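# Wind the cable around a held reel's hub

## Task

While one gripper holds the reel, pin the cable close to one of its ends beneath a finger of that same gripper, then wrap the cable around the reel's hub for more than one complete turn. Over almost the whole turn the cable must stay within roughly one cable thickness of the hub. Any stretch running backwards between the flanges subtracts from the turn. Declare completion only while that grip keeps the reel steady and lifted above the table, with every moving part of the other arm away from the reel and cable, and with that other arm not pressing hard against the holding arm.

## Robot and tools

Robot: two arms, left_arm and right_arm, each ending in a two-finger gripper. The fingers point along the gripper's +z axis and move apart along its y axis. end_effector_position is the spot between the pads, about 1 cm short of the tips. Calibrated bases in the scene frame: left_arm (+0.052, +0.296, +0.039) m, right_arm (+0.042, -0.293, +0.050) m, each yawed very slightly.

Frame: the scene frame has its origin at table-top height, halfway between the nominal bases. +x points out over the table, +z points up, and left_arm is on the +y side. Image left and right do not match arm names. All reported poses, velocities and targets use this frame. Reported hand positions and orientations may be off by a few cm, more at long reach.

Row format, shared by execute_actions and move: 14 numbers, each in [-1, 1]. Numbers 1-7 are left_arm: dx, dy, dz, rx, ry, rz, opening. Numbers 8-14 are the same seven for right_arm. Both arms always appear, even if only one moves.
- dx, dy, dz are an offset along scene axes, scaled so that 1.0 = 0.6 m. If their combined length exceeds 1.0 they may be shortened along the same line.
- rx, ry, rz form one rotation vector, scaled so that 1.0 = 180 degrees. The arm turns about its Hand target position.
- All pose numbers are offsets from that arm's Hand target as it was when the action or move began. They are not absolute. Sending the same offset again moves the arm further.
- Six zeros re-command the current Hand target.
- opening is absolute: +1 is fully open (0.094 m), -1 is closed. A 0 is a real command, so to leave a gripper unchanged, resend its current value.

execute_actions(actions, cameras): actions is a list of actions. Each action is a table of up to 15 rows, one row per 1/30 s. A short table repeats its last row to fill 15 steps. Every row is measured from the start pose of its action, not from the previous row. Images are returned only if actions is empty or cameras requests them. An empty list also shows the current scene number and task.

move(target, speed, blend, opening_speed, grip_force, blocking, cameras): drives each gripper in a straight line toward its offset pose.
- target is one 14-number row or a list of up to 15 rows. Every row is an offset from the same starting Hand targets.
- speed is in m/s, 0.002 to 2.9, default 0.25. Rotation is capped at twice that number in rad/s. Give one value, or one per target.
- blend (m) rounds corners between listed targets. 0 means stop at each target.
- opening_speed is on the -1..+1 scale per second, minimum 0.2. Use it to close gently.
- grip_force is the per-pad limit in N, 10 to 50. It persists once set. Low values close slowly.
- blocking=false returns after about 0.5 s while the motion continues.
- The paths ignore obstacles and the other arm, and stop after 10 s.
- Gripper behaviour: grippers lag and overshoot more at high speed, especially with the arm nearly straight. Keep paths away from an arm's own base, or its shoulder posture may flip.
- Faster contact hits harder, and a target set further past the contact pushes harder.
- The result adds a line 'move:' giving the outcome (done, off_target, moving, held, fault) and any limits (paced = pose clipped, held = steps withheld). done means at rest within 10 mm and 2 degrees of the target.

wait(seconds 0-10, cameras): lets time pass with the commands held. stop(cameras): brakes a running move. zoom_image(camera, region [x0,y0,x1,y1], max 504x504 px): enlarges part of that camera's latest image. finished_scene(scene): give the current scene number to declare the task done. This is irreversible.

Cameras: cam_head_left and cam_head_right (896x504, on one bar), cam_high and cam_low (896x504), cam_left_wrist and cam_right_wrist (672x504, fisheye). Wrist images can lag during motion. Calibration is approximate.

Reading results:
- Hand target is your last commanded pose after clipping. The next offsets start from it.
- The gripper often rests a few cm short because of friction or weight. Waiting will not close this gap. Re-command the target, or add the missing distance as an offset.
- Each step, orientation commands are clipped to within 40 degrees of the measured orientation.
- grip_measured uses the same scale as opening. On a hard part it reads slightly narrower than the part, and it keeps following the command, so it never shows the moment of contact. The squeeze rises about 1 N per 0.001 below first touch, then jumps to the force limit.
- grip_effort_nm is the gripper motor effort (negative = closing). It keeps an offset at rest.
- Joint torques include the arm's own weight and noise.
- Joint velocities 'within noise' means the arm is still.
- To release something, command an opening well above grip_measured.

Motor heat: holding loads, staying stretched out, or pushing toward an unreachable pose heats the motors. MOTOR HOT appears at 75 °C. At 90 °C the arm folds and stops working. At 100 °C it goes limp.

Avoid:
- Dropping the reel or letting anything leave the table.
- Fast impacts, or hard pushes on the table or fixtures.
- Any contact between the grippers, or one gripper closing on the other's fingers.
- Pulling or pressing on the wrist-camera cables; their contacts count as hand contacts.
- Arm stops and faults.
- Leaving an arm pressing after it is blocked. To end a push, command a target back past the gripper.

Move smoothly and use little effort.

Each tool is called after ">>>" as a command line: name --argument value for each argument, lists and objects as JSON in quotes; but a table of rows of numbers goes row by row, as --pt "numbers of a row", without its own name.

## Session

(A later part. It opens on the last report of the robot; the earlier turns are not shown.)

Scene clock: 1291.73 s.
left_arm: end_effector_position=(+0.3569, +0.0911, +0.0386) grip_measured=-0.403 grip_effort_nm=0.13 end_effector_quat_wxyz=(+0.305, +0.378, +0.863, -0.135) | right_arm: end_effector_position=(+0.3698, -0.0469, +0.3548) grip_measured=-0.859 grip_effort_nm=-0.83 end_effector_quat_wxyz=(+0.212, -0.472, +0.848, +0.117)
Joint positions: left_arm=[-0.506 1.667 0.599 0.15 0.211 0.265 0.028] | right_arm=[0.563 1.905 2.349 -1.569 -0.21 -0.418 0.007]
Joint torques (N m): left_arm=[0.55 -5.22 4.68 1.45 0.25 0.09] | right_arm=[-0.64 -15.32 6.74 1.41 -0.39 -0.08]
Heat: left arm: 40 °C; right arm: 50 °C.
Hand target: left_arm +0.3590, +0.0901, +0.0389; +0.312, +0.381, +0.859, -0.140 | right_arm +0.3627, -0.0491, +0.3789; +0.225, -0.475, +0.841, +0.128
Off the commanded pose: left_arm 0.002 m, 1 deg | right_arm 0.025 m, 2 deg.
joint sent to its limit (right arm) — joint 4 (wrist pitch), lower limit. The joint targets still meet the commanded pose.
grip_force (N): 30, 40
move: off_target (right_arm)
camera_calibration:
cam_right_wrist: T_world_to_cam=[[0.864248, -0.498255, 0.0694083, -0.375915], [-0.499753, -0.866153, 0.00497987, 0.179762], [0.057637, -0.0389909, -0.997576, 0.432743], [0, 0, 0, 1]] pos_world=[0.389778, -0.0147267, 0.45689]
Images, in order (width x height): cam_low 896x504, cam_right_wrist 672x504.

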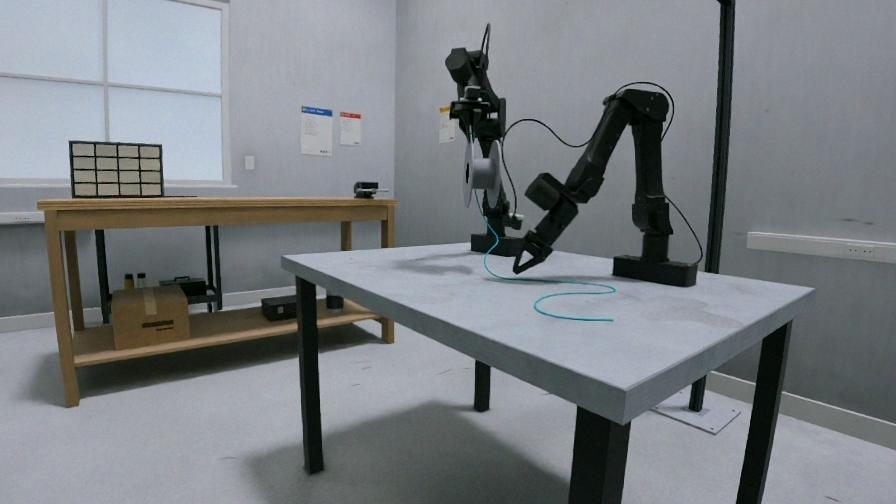

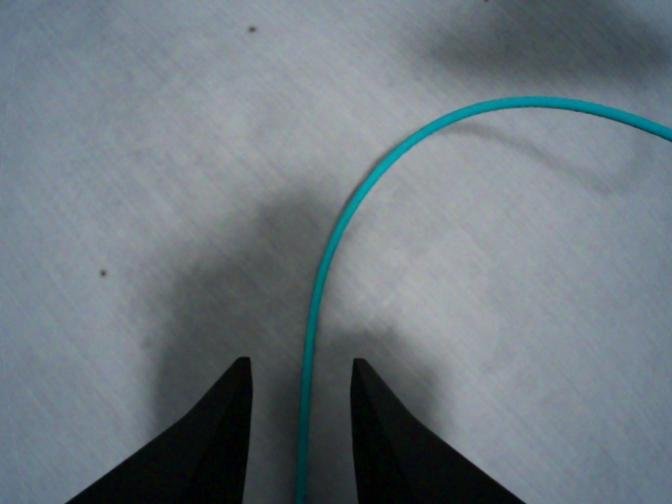

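>>> move --target '[-0.001,0.0,-0.0185,0,0,0,-0.4, 0,0,0,0,0,0,-1.0]' --speed 0.03 --cameras '["cam_right_wrist", "cam_low"]'

>>> zoom_image --camera "cam_low" --region '[460, 180, 640, 300]'

Scene clock: 1296.17 s.
left_arm: end_effector_position=(+0.3570, +0.0910, +0.0281) grip_measured=-0.403 grip_effort_nm=0.13 end_effector_quat_wxyz=(+0.306, +0.379, +0.863, -0.135) | right_arm: end_effector_position=(+0.3698, -0.0469, +0.3548) grip_measured=-0.859 grip_effort_nm=-0.83 end_effector_quat_wxyz=(+0.212, -0.472, +0.848, +0.117)
Joint positions: left_arm=[-0.506 1.708 0.582 0.209 0.211 0.265 0.028] | right_arm=[0.563 1.905 2.349 -1.569 -0.21 -0.418 0.007]
Joint torques (N m): left_arm=[0.58 -5.3 4.16 1.45 0.23 0.09] | right_arm=[-0.64 -15.31 6.72 1.4 -0.4 -0.07]
Heat: left arm: 39 °C; right arm: 50 °C.
Hand target: left_arm +0.3583, +0.0900, +0.0278; +0.312, +0.381, +0.859, -0.140 | right_arm +0.3627, -0.0491, +0.3789; +0.225, -0.475, +0.841, +0.128
Off the commanded pose: left_arm 0.002 m, 1 deg | right_arm 0.025 m, 2 deg.
joint sent to its limit (right arm) — joint 4 (wrist pitch), lower limit. The joint targets still meet the commanded pose.
grip_force (N): 30, 40
move: off_target (right_arm)
camera_calibration:
cam_right_wrist: T_world_to_cam=[[0.864248, -0.498255, 0.0694083, -0.375915], [-0.499753, -0.866153, 0.00497987, 0.179762], [0.057637, -0.0389909, -0.997576, 0.432743], [0, 0, 0, 1]] pos_world=[0.389778, -0.0147267, 0.45689]
Images, in order (width x height): cam_low 896x504, cam_right_wrist 672x504.

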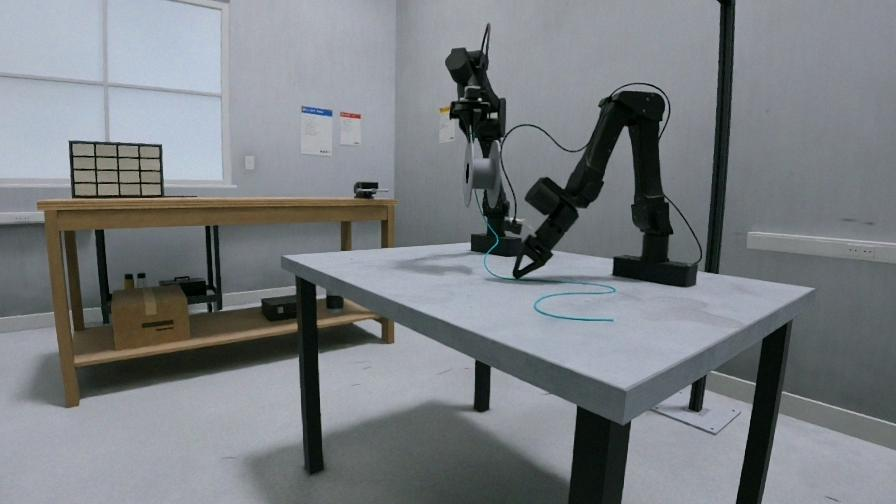

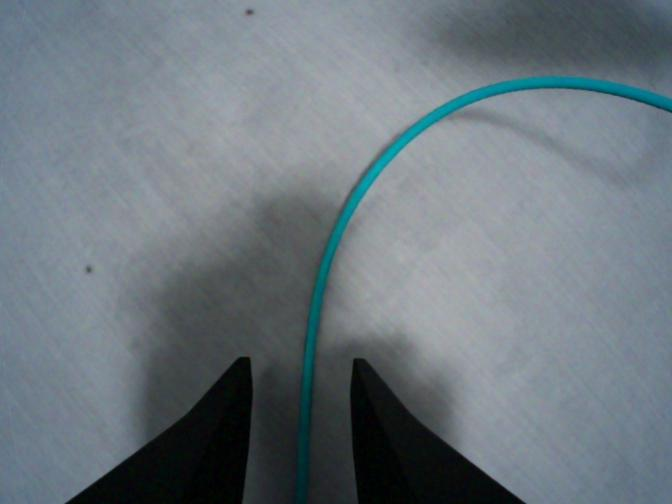

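Scaled by 2.800 from the camera's 896x504 image, which has a finer 1280x720 frame.

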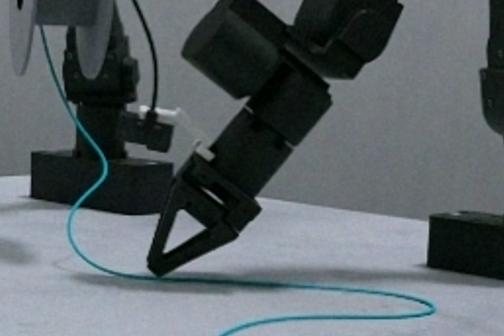

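>>> move --pt "-0.001 0.0 -0.008 0 0 0 -0.4 0 0 0 0 0 0 -1.0" --pt "-0.001 0.0 -0.008 0 0 0 -1.0 0 0 0 0 0 0 -1.0" --speed 0.03 --opening_speed 0.4 --cameras '["cam_right_wrist", "cam_low"]'

>>> zoom_image --camera "cam_low" --region '[460, 180, 640, 300]'

Scene clock: 1301.37 s.
left_arm: end_effector_position=(+0.3574, +0.0903, +0.0244) grip_measured=-0.995 grip_effort_nm=-0.27 end_effector_quat_wxyz=(+0.309, +0.379, +0.862, -0.137) | right_arm: end_effector_position=(+0.3698, -0.0469, +0.3548) grip_measured=-0.859 grip_effort_nm=-0.83 end_effector_quat_wxyz=(+0.212, -0.472, +0.848, +0.117)
Joint positions: left_arm=[-0.506 1.726 0.574 0.242 0.214 0.265 0] | right_arm=[0.563 1.905 2.349 -1.569 -0.21 -0.418 0.007]
Joint torques (N m): left_arm=[0.4 -5.22 4.11 1.42 0.17 0.09] | right_arm=[-0.62 -15.34 6.75 1.41 -0.4 -0.06]
Heat: left arm: 39 °C; right arm: 50 °C.
Hand target: left_arm +0.3578, +0.0901, +0.0229; +0.312, +0.381, +0.859, -0.140 | right_arm +0.3627, -0.0491, +0.3789; +0.225, -0.475, +0.841, +0.128
Off the commanded pose: left_arm 0.001 m, 1 deg | right_arm 0.025 m, 2 deg.
joint sent to its limit (right arm) — joint 4 (wrist pitch), lower limit. The joint targets still meet the commanded pose.
grip_force (N): 30, 40
move: off_target (right_arm)
camera_calibration:
cam_right_wrist: T_world_to_cam=[[0.864248, -0.498255, 0.0694083, -0.375915], [-0.499753, -0.866153, 0.00497987, 0.179762], [0.057637, -0.0389909, -0.997576, 0.432743], [0, 0, 0, 1]] pos_world=[0.389778, -0.0147267, 0.45689]
Images, in order (width x height): cam_low 896x504, cam_right_wrist 672x504.

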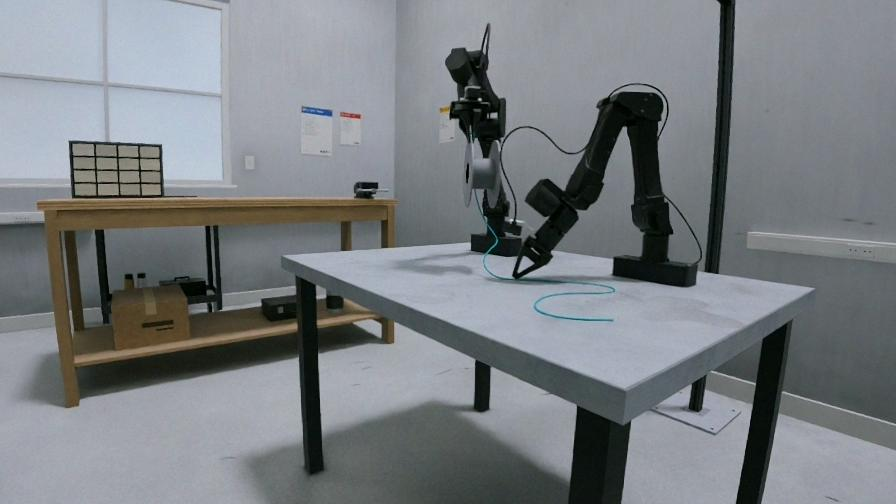

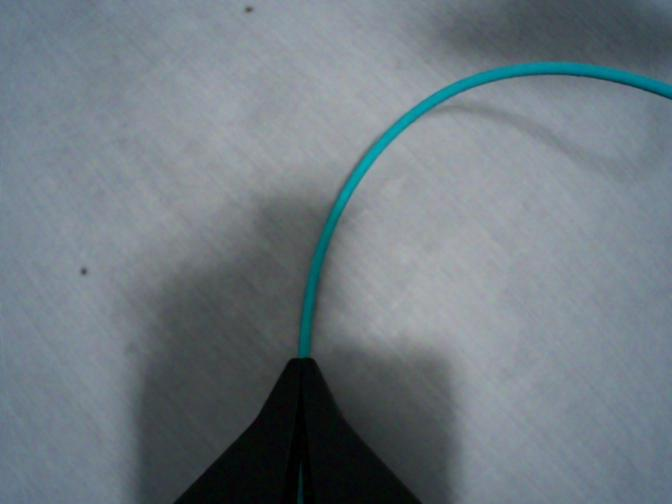

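Scaled by 2.800 from the camera's 896x504 image, which has a finer 1280x720 frame.

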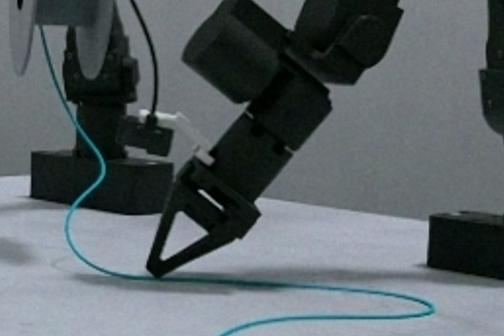

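>>> move --pt "0 0 0.006 0 0 0 -1.0 0 0 0 0 0 0 -1.0" --pt "0 0 0.006 0 0 0 -0.5 0 0 0 0 0 0 -1.0" --pt "-0.001 0.0 -0.010 0 0 0 -0.5 0 0 0 0 0 0 -1.0" --speed 0.02 --opening_speed 0.8 --cameras '["cam_right_wrist", "cam_low"]'

>>> zoom_image --camera "cam_low" --region '[490, 220, 580, 300]'

Scene clock: 1306.67 s.
left_arm: end_effector_position=(+0.3598, +0.0889, +0.0221) grip_measured=-0.503 grip_effort_nm=0.13 end_effector_quat_wxyz=(+0.316, +0.379, +0.859, -0.137) | right_arm: end_effector_position=(+0.3698, -0.0469, +0.3548) grip_measured=-0.859 grip_effort_nm=-0.83 end_effector_quat_wxyz=(+0.212, -0.472, +0.848, +0.117)
Joint positions: left_arm=[-0.506 1.745 0.569 0.28 0.214 0.265 0.023] | right_arm=[0.563 1.905 2.349 -1.569 -0.21 -0.418 0.007]
Joint torques (N m): left_arm=[0.38 -5.11 3.81 1.35 0.21 0.05] | right_arm=[-0.61 -15.34 6.74 1.41 -0.4 -0.06]
Heat: left arm: 39 °C; right arm: 50 °C.
Hand target: left_arm +0.3572, +0.0900, +0.0170; +0.312, +0.381, +0.859, -0.140 | right_arm +0.3627, -0.0491, +0.3789; +0.225, -0.475, +0.841, +0.128
Off the commanded pose: left_arm 0.006 m, 1 deg | right_arm 0.025 m, 2 deg.
joint sent to its limit (right arm) — joint 4 (wrist pitch), lower limit. The joint targets still meet the commanded pose.
grip_force (N): 30, 40
move: off_target (right_arm)
camera_calibration:
cam_right_wrist: T_world_to_cam=[[0.864248, -0.498255, 0.0694083, -0.375915], [-0.499753, -0.866153, 0.00497987, 0.179762], [0.057637, -0.0389909, -0.997576, 0.432743], [0, 0, 0, 1]] pos_world=[0.389778, -0.0147267, 0.45689]
Images, in order (width x height): cam_low 896x504, cam_right_wrist 672x504.

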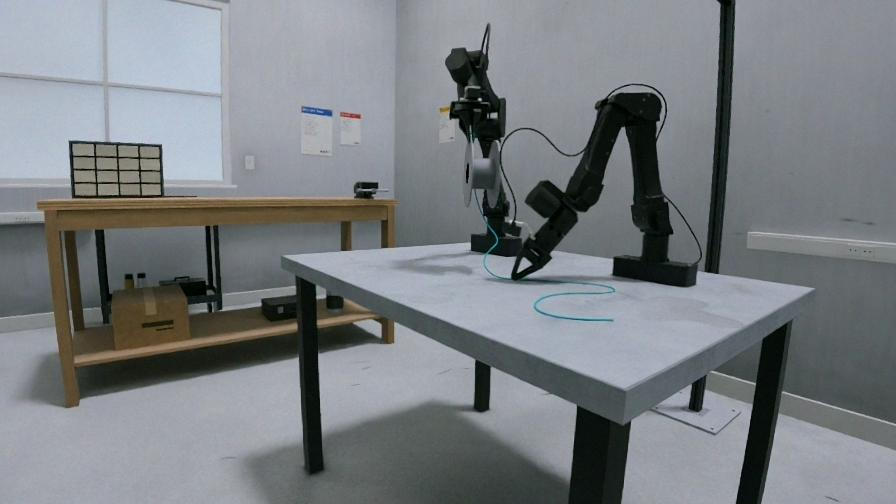

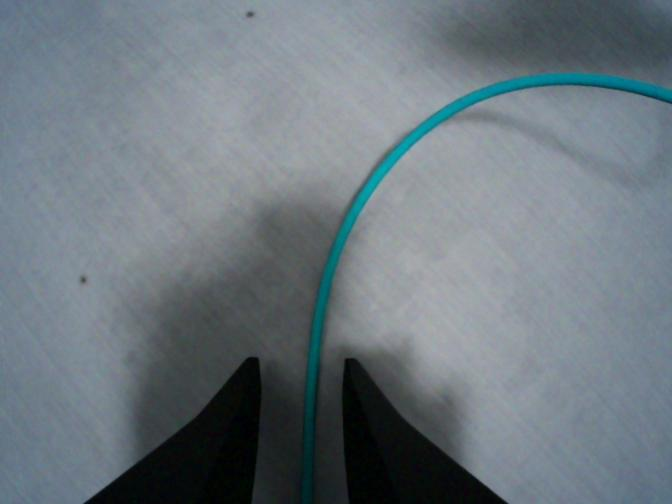

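Scaled by 5.600 from the camera's 896x504 image, which has a finer 1280x720 frame.

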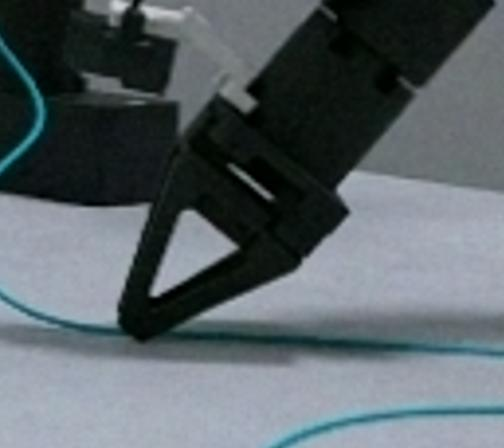

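>>> move --target '[0,0,0.004,0,0,0,-1.0, 0,0,0,0,0,0,-1.0]' --speed 0.02 --opening_speed 0.4 --cameras '["cam_right_wrist"]'

Scene clock: 1310.23 s.
left_arm: end_effector_position=(+0.3597, +0.0890, +0.0221) grip_measured=-0.967 grip_effort_nm=-0.62 end_effector_quat_wxyz=(+0.316, +0.379, +0.859, -0.137) | right_arm: end_effector_position=(+0.3698, -0.0469, +0.3548) grip_measured=-0.859 grip_effort_nm=-0.83 end_effector_quat_wxyz=(+0.212, -0.472, +0.848, +0.117)
Joint positions: left_arm=[-0.506 1.745 0.568 0.281 0.214 0.265 0.002] | right_arm=[0.563 1.905 2.349 -1.569 -0.21 -0.418 0.007]
Joint torques (N m): left_arm=[0.25 -5.71 3.97 1.26 0.17 0.06] | right_arm=[-0.65 -15.32 6.72 1.41 -0.39 -0.06]
Heat: left arm: 39 °C; right arm: 50 °C.
Hand target: left_arm +0.3571, +0.0901, +0.0194; +0.312, +0.381, +0.859, -0.140 | right_arm +0.3627, -0.0491, +0.3789; +0.225, -0.475, +0.841, +0.128
Off the commanded pose: left_arm 0.004 m, 1 deg | right_arm 0.025 m, 2 deg.
joint sent to its limit (right arm) — joint 4 (wrist pitch), lower limit. The joint targets still meet the commanded pose.
grip_force (N): 30, 40
move: off_target (right_arm)
camera_calibration:
cam_right_wrist: T_world_to_cam=[[0.864248, -0.498255, 0.0694083, -0.375915], [-0.499753, -0.866153, 0.00497987, 0.179762], [0.057637, -0.0389909, -0.997576, 0.432743], [0, 0, 0, 1]] pos_world=[0.389778, -0.0147267, 0.45689]
Images, in order (width x height): cam_right_wrist 672x504.

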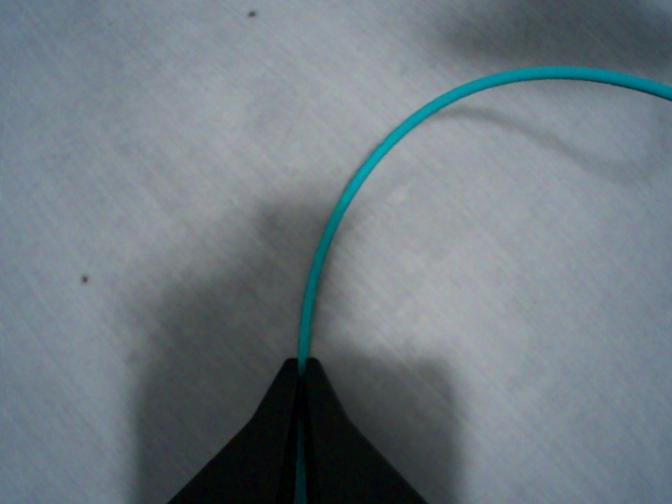

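>>> execute_actions --actions '[]'

>>> zoom_image --camera "cam_head_left" --region '[500, 100, 780, 320]'

>>> zoom_image --camera "cam_head_right" --region '[470, 100, 780, 330]'

>>> zoom_image --camera "cam_high" --region '[240, 180, 540, 420]'

>>> zoom_image --camera "cam_low" --region '[400, 0, 620, 280]'

Scene clock: 1327.03 s.
left_arm: end_effector_position=(+0.3597, +0.0890, +0.0221) grip_measured=-0.970 grip_effort_nm=-0.67 end_effector_quat_wxyz=(+0.316, +0.379, +0.859, -0.137) | right_arm: end_effector_position=(+0.3698, -0.0469, +0.3548) grip_measured=-0.859 grip_effort_nm=-0.83 end_effector_quat_wxyz=(+0.212, -0.472, +0.848, +0.117)
Joint positions: left_arm=[-0.506 1.745 0.568 0.281 0.214 0.265 0.001] | right_arm=[0.563 1.905 2.349 -1.569 -0.21 -0.418 0.007]
Joint velocities: within noise
Joint torques (N m): left_arm=[0.36 -5.75 3.99 1.28 0.18 0.04] | right_arm=[-0.64 -15.31 6.74 1.41 -0.4 -0.07]
Motor temperatures (°C): left_arm=[29 31 38 37 27 28 31] | right_arm=[30 50 39 40 28 26 33]
Heat: left arm: 38 °C; right arm: 50 °C.
Hand target: left_arm +0.3571, +0.0901, +0.0194; +0.312, +0.381, +0.859, -0.140 | right_arm +0.3627, -0.0491, +0.3789; +0.225, -0.475, +0.841, +0.128
Tool commands: left_gripper/opening=-1.0 right_gripper/opening=-1.0
Off the commanded pose: left_arm 0.004 m, 1 deg | right_arm 0.025 m, 2 deg.
grip_force (N): 30, 40
camera_calibration:
cam_left_wrist: T_world_to_cam=[[-0.72857, -0.682764, 0.0549377, 0.314165], [-0.674894, 0.701832, -0.227924, 0.222249], [0.117061, -0.203136, -0.972128, 0.096686], [0, 0, 0, 1]] pos_world=[0.367568, 0.0781589, 0.127388]
cam_right_wrist: T_world_to_cam=[[0.864248, -0.498255, 0.0694083, -0.375915], [-0.499753, -0.866153, 0.00497987, 0.179762], [0.057637, -0.0389909, -0.997576, 0.432743], [0, 0, 0, 1]] pos_world=[0.389778, -0.0147267, 0.45689]

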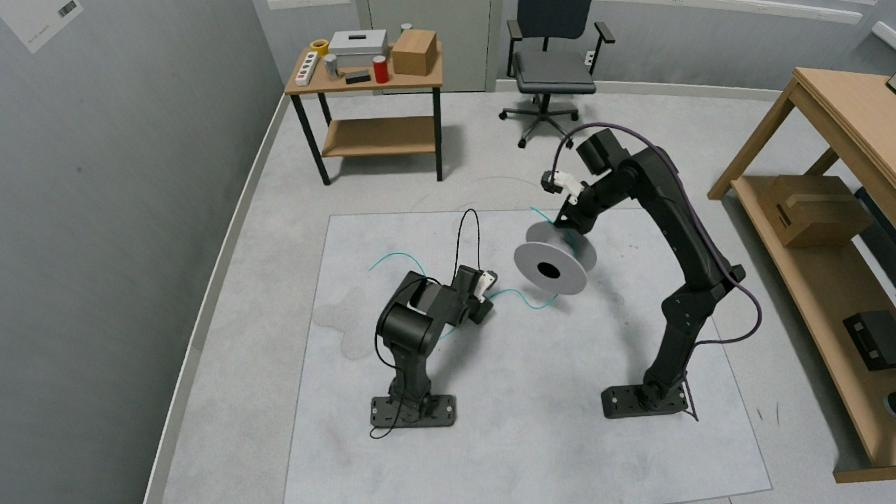

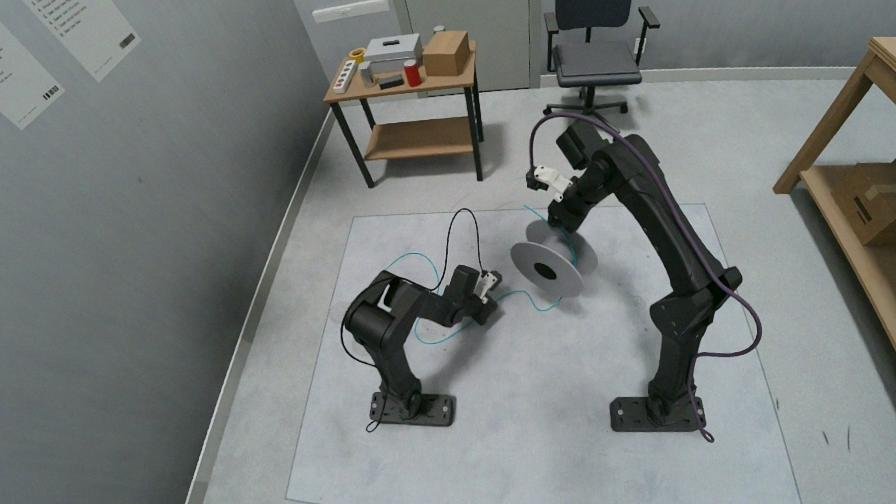

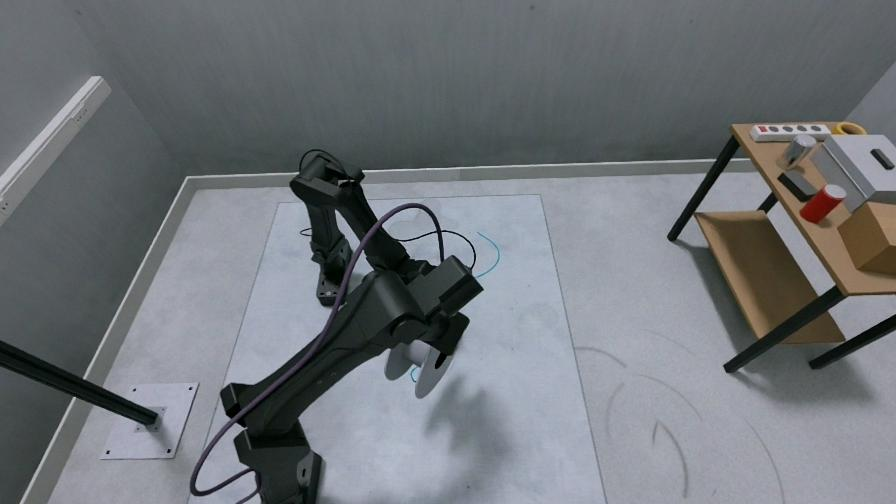

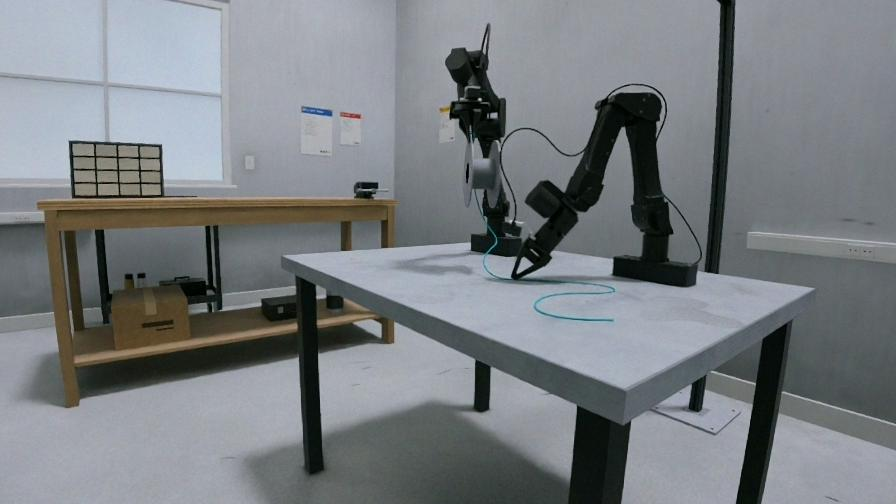

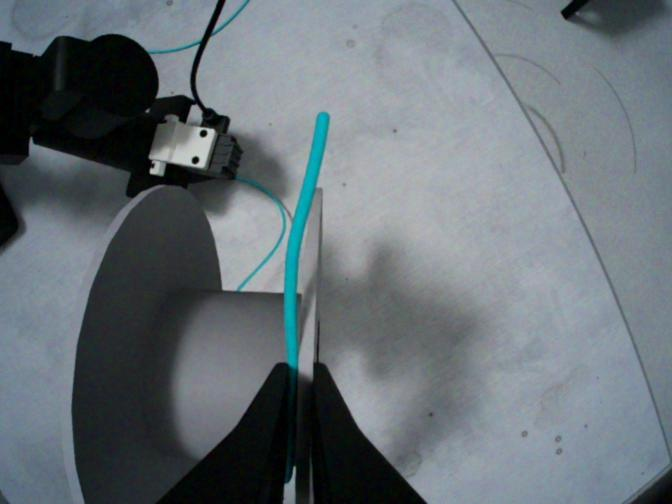

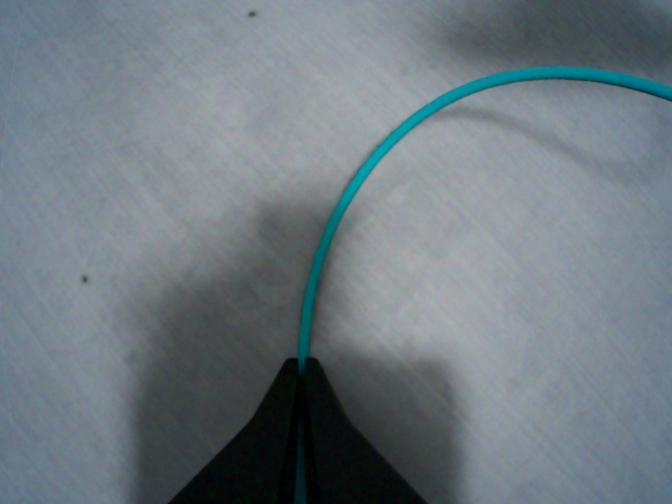

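Scaled by 1.800 from the camera's 896x504 image, which has a finer 1280x720 frame.

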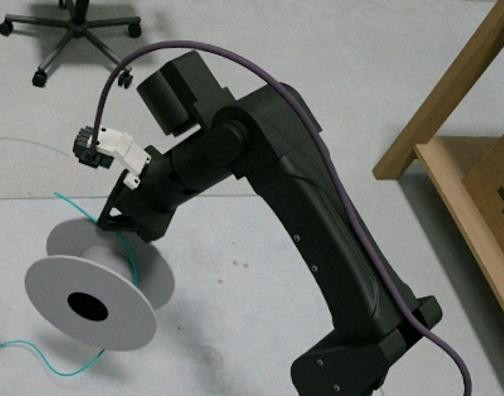

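Scaled by 1.626 from the camera's 896x504 image, which has a finer 1280x720 frame.

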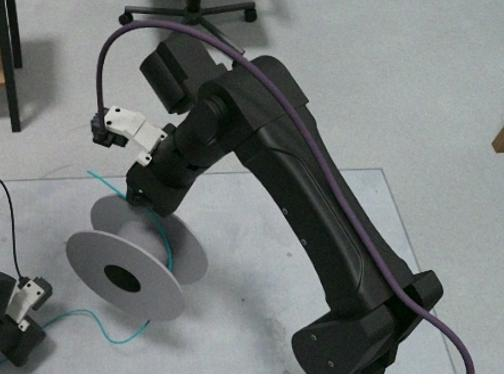

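Scaled by 1.680 from the camera's 896x504 image, which has a finer 1280x720 frame.

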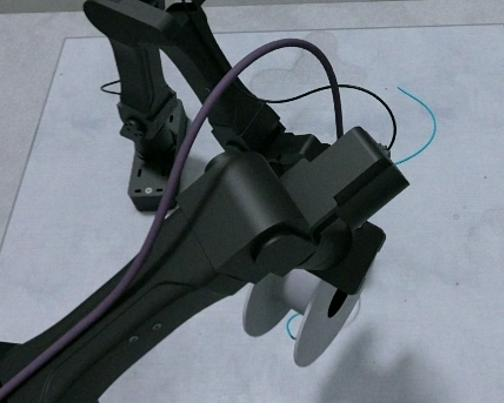

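Scaled by 1.800 from the camera's 896x504 image, which has a finer 1280x720 frame.

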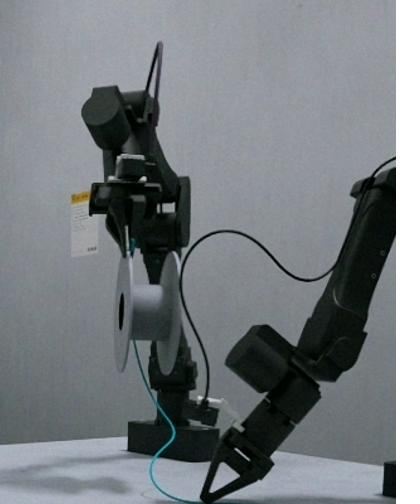

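>>> move --pt "0.03 0.04 0.08 0 0 0 -1.0 0 0 0 0 0 0 -1.0" --pt "0.2107 0.2037 0.3752 -0.1798 -0.2127 0.0821 -1.0 0 0 0 0 0 0 -1.0" --speed 0.12 --blend '[0.02, 0]' --cameras '["cam_head_left", "cam_low", "cam_left_wrist", "cam_right_wrist"]'

Scene clock: 1384.50 s.
left_arm: end_effector_position=(+0.4781, +0.2101, +0.2328) grip_measured=-0.971 grip_effort_nm=-0.67 end_effector_quat_wxyz=(+0.665, +0.193, +0.693, -0.200) | right_arm: end_effector_position=(+0.3698, -0.0468, +0.3548) grip_measured=-0.859 grip_effort_nm=-0.83 end_effector_quat_wxyz=(+0.212, -0.472, +0.848, +0.117)
Joint positions: left_arm=[0.02 1.597 0.565 0.989 0.6 0.003 0.001] | right_arm=[0.563 1.905 2.349 -1.569 -0.21 -0.418 0.007]
Joint torques (N m): left_arm=[0.69 -5.14 7.38 1.83 0.12 -0.1] | right_arm=[-0.62 -15.32 6.74 1.42 -0.39 -0.07]
Heat: left arm: 38 °C; right arm: 51 °C.
Hand target: left_arm +0.4835, +0.2123, +0.2445; +0.679, +0.195, +0.680, -0.198 | right_arm +0.3627, -0.0491, +0.3789; +0.225, -0.475, +0.841, +0.128
Off the commanded pose: left_arm 0.013 m, 2 deg | right_arm 0.025 m, 2 deg.
joint sent to its limit (right arm) — joint 4 (wrist pitch), lower limit. The joint targets still meet the commanded pose.
grip_force (N): 30, 40
move: off_target (left_arm, right_arm)
camera_calibration:
cam_left_wrist: T_world_to_cam=[[-0.562816, -0.823733, 0.068572, 0.4187], [-0.43424, 0.224064, -0.872486, 0.400549], [0.703331, -0.520825, -0.483805, -0.0150315], [0, 0, 0, 1]] pos_world=[0.420157, 0.247319, 0.31349]
cam_right_wrist: T_world_to_cam=[[0.864323, -0.498157, 0.0691728, -0.375756], [-0.499634, -0.866223, 0.00477816, 0.179756], [0.0575388, -0.038691, -0.997593, 0.432899], [0, 0, 0, 1]] pos_world=[0.389678, -0.0147276, 0.45699]
Images, in order (width x height): cam_head_left 896x504, cam_low 896x504, cam_left_wrist 672x504, cam_right_wrist 672x504.

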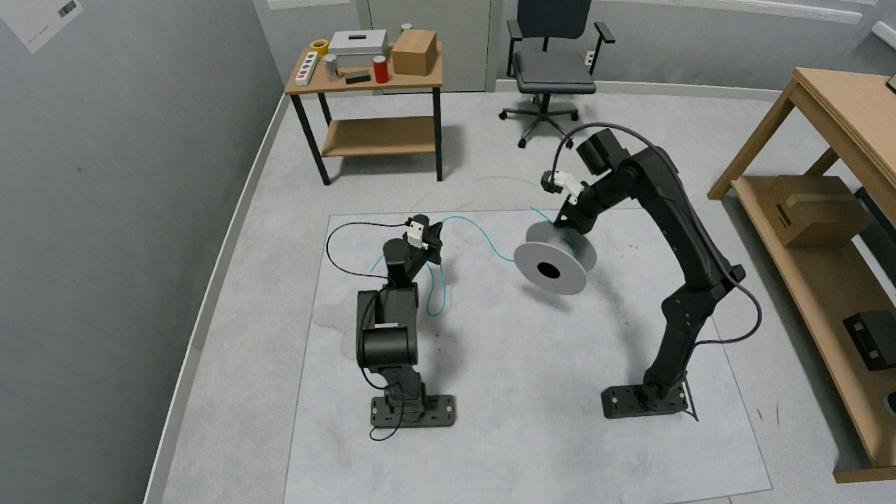

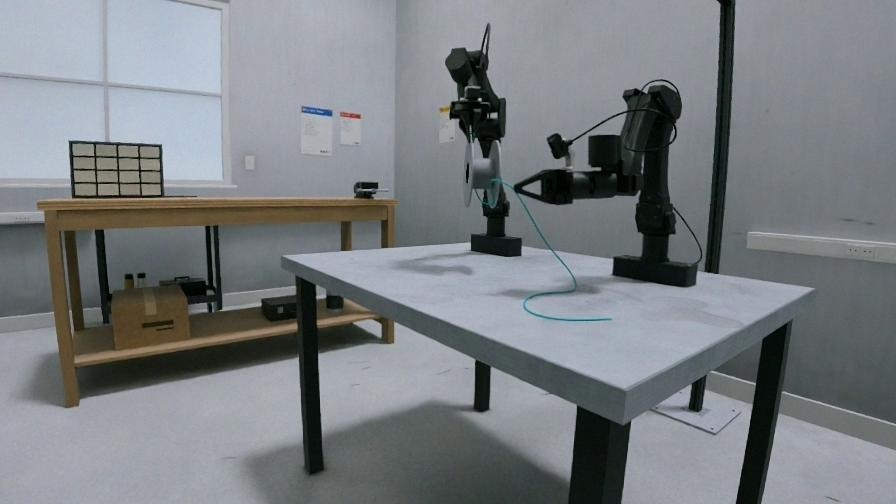

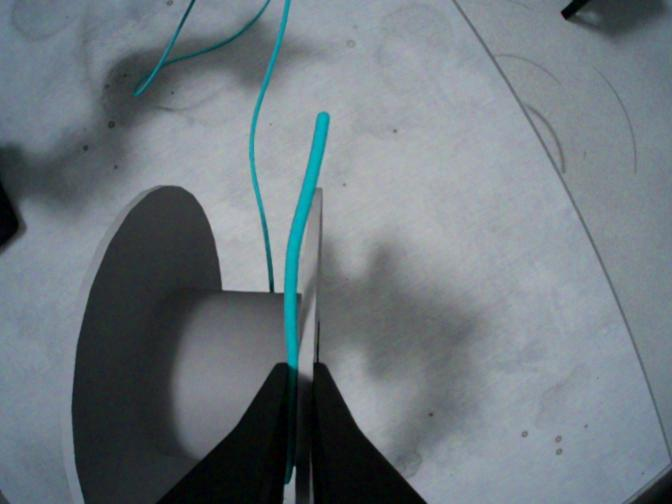

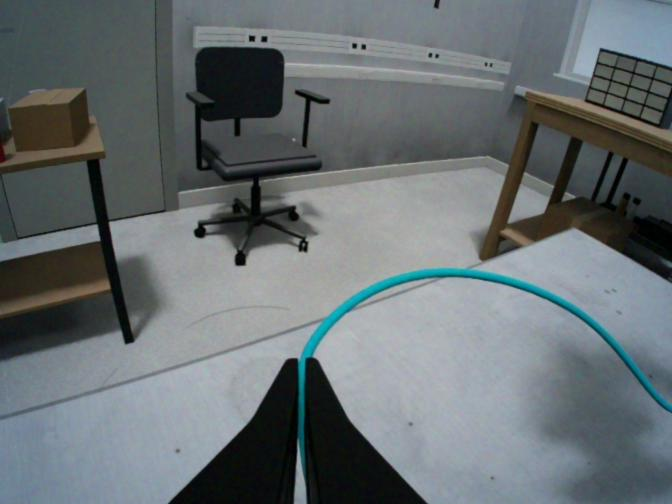

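>>> move --target '[0.0442,0.0703,0.05,0,0,0,-1.0, 0.0438,0.0618,-0.0565,0,0,0,-1.0]' --speed 0.08 --cameras '["cam_head_left", "cam_low", "cam_left_wrist", "cam_right_wrist"]'

>>> zoom_image --camera "cam_low" --region '[430, 100, 590, 230]'

Scene clock: 1392.57 s.
left_arm: end_effector_position=(+0.5045, +0.2520, +0.2655) grip_measured=-0.971 grip_effort_nm=-0.67 end_effector_quat_wxyz=(+0.672, +0.193, +0.686, -0.199) | right_arm: end_effector_position=(+0.3848, -0.0205, +0.3404) grip_measured=-0.859 grip_effort_nm=-0.83 end_effector_quat_wxyz=(+0.213, -0.476, +0.845, +0.120)
Joint positions: left_arm=[0.154 1.618 0.735 0.861 0.731 0.001 0.001] | right_arm=[0.599 1.991 2.401 -1.527 -0.202 -0.394 0.007]
Joint torques (N m): left_arm=[0.58 -5.6 8.55 1.51 0.11 -0.06] | right_arm=[0.62 -10.71 7.68 1.61 -0.24 0.11]
Heat: left arm: 39 °C; right arm: 51 °C.
Hand target: left_arm +0.5101, +0.2546, +0.2744; +0.679, +0.195, +0.680, -0.198 | right_arm +0.3891, -0.0121, +0.3449; +0.225, -0.475, +0.841, +0.128
Off the commanded pose: left_arm 0.011 m, 1 deg | right_arm 0.011 m, 2 deg.
grip_force (N): 30, 40
move: off_target (left_arm, right_arm)
camera_calibration:
cam_left_wrist: T_world_to_cam=[[-0.561705, -0.82508, 0.061071, 0.467579], [-0.417929, 0.219265, -0.881623, 0.42642], [0.714019, -0.520735, -0.467987, -0.00553173], [0, 0, 0, 1]] pos_world=[0.444804, 0.289411, 0.344797]
cam_right_wrist: T_world_to_cam=[[0.870159, -0.488048, 0.0680656, -0.376381], [-0.4892, -0.872172, 0.000289824, 0.207535], [0.0592234, -0.0335499, -0.997681, 0.418099], [0, 0, 0, 1]] pos_world=[0.404276, 0.0113415, 0.442688]
Images, in order (width x height): cam_head_left 896x504, cam_low 896x504, cam_left_wrist 672x504, cam_right_wrist 672x504.

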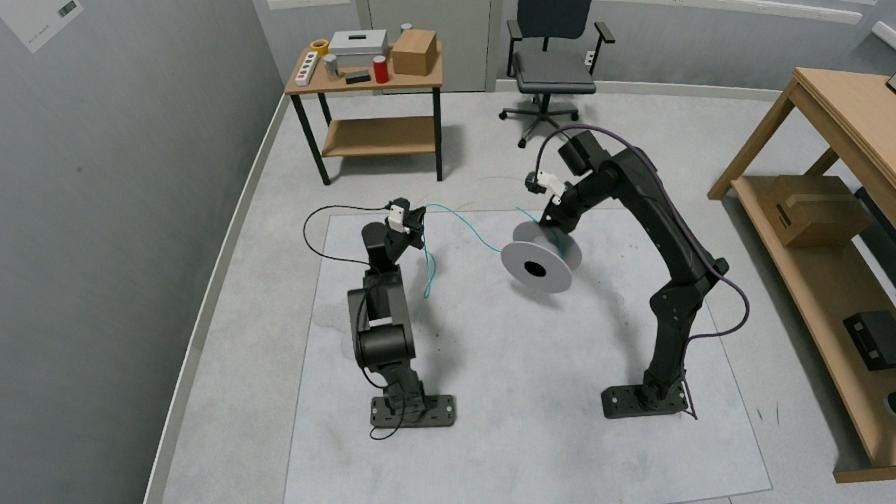

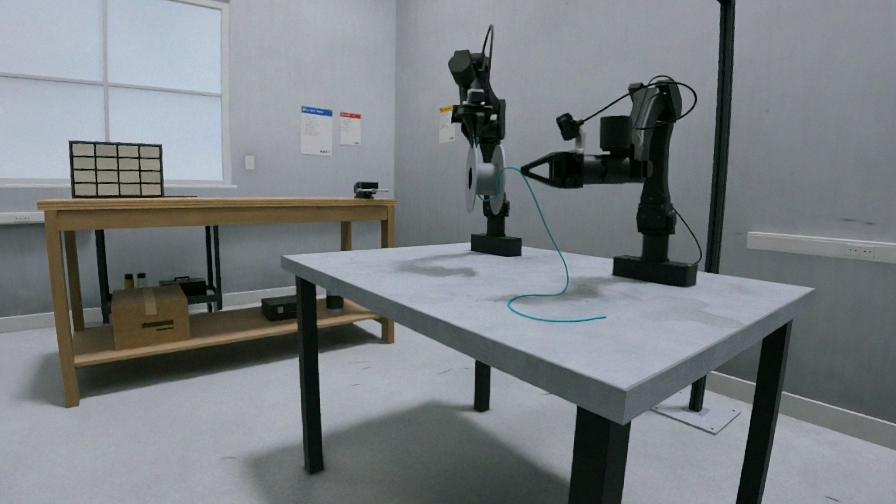

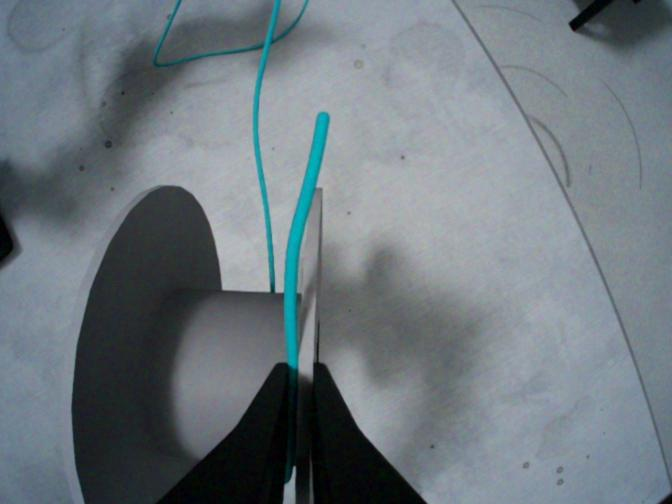

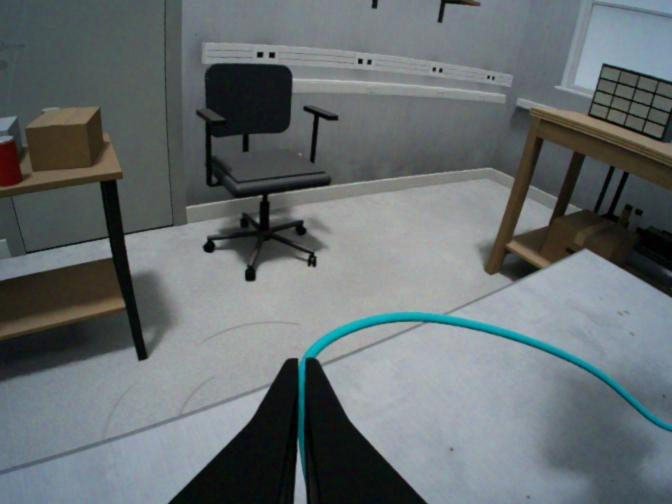

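Scaled by 3.150 from the camera's 896x504 image, which has a finer 1280x720 frame.

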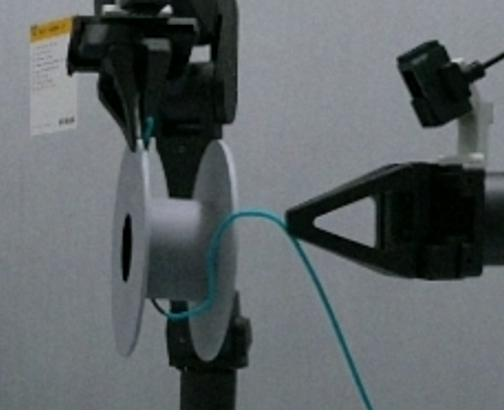

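>>> move --pt "-0.0862 -0.064 0.196 0 0 0 -1.0 0 0 0 0 0 0 -1.0" --pt "-0.2493 -0.1405 0.346 0 0 0 -1.0 0 0 0 0 0 0 -1.0" --speed 0.1 --blend '[0.03, 0]' --cameras '["cam_head_left", "cam_low", "cam_left_wrist", "cam_right_wrist"]'

>>> zoom_image --camera "cam_low" --region '[430, 60, 610, 230]'

Scene clock: 1427.43 s.
left_arm: end_effector_position=(+0.3667, +0.1697, +0.4622) grip_measured=-0.971 grip_effort_nm=-0.67 end_effector_quat_wxyz=(+0.662, +0.195, +0.695, -0.201) | right_arm: end_effector_position=(+0.3849, -0.0206, +0.3404) grip_measured=-0.859 grip_effort_nm=-0.83 end_effector_quat_wxyz=(+0.213, -0.476, +0.845, +0.119)
Joint positions: left_arm=[-0.199 0.942 1.118 -0.223 0.384 -0.004 0.001] | right_arm=[0.599 1.991 2.401 -1.527 -0.202 -0.393 0.007]
Joint torques (N m): left_arm=[-0.57 -2.29 9.48 1.64 -0.06 0.01] | right_arm=[0.59 -10.71 7.68 1.61 -0.23 0.1]
Heat: left arm: 42 °C; right arm: 49 °C.
Hand target: left_arm +0.3604, +0.1702, +0.4821; +0.679, +0.195, +0.680, -0.198 | right_arm +0.3891, -0.0121, +0.3449; +0.225, -0.475, +0.841, +0.128
Off the commanded pose: left_arm 0.021 m, 3 deg | right_arm 0.011 m, 2 deg.
grip_force (N): 30, 40
move: off_target (left_arm, right_arm)
camera_calibration:
cam_left_wrist: T_world_to_cam=[[-0.564762, -0.822328, 0.0694387, 0.30705], [-0.439652, 0.228601, -0.86859, 0.560699], [0.698392, -0.521075, -0.490642, 0.158341], [0, 0, 0, 1]] pos_world=[0.309338, 0.206828, 0.543385]
cam_right_wrist: T_world_to_cam=[[0.869914, -0.488463, 0.0682097, -0.376427], [-0.489635, -0.871927, 0.000521238, 0.207656], [0.0592193, -0.0338513, -0.997671, 0.418094], [0, 0, 0, 1]] pos_world=[0.404376, 0.011343, 0.442688]
Images, in order (width x height): cam_head_left 896x504, cam_low 896x504, cam_left_wrist 672x504, cam_right_wrist 672x504.

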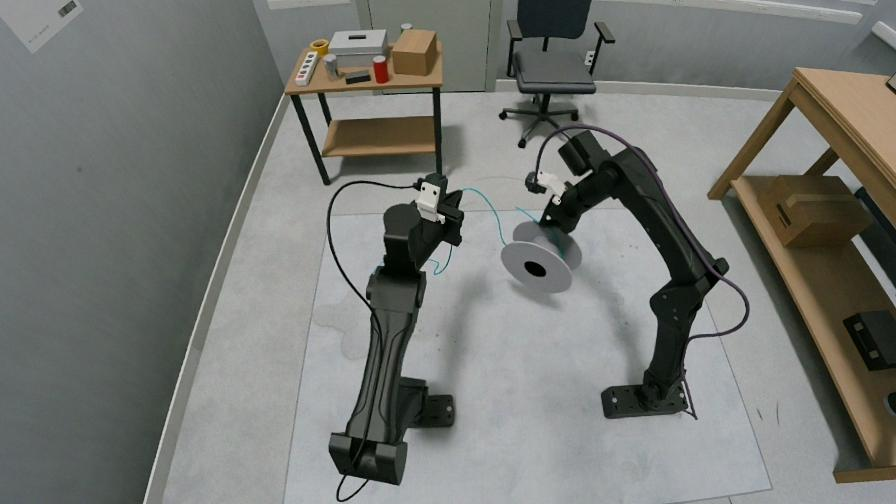

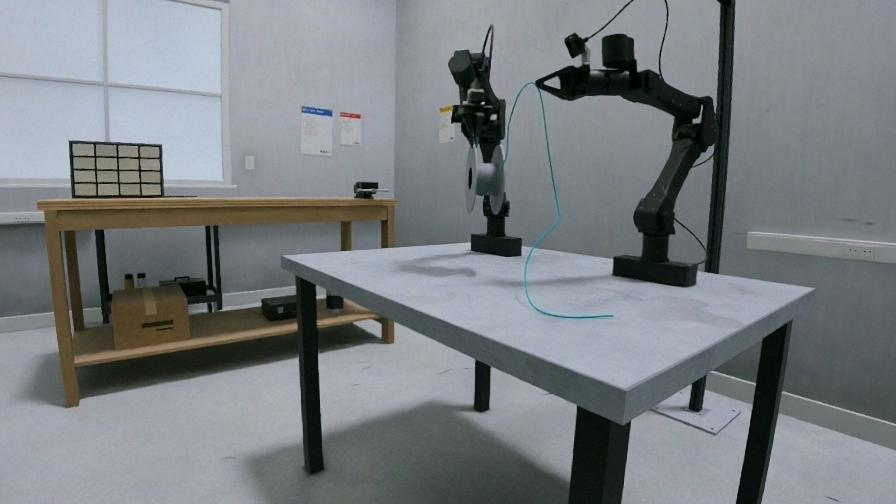

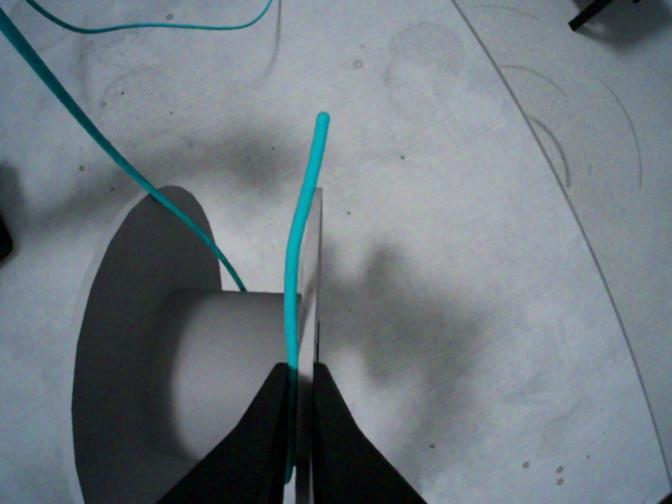

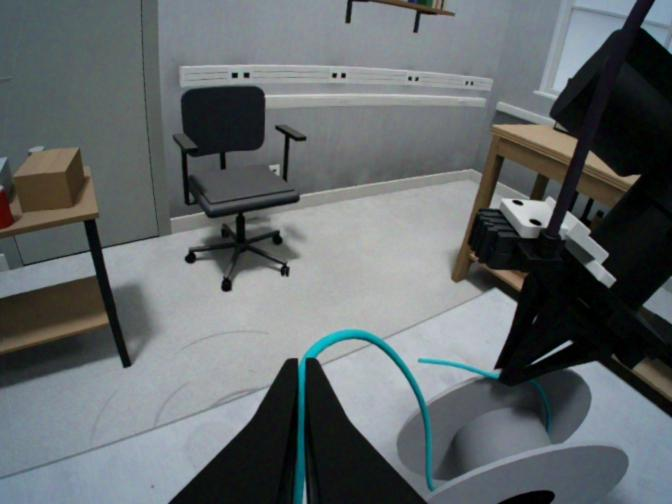

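Scaled by 2.800 from the camera's 896x504 image, which has a finer 1280x720 frame.

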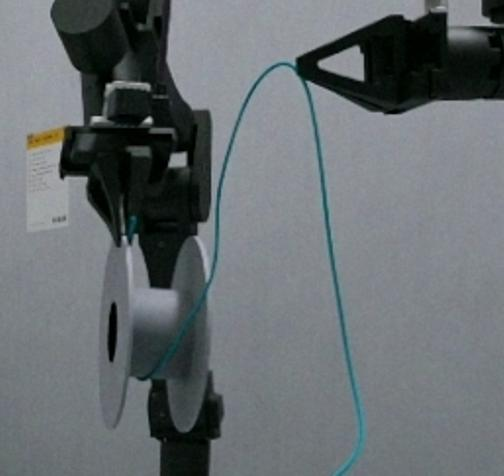

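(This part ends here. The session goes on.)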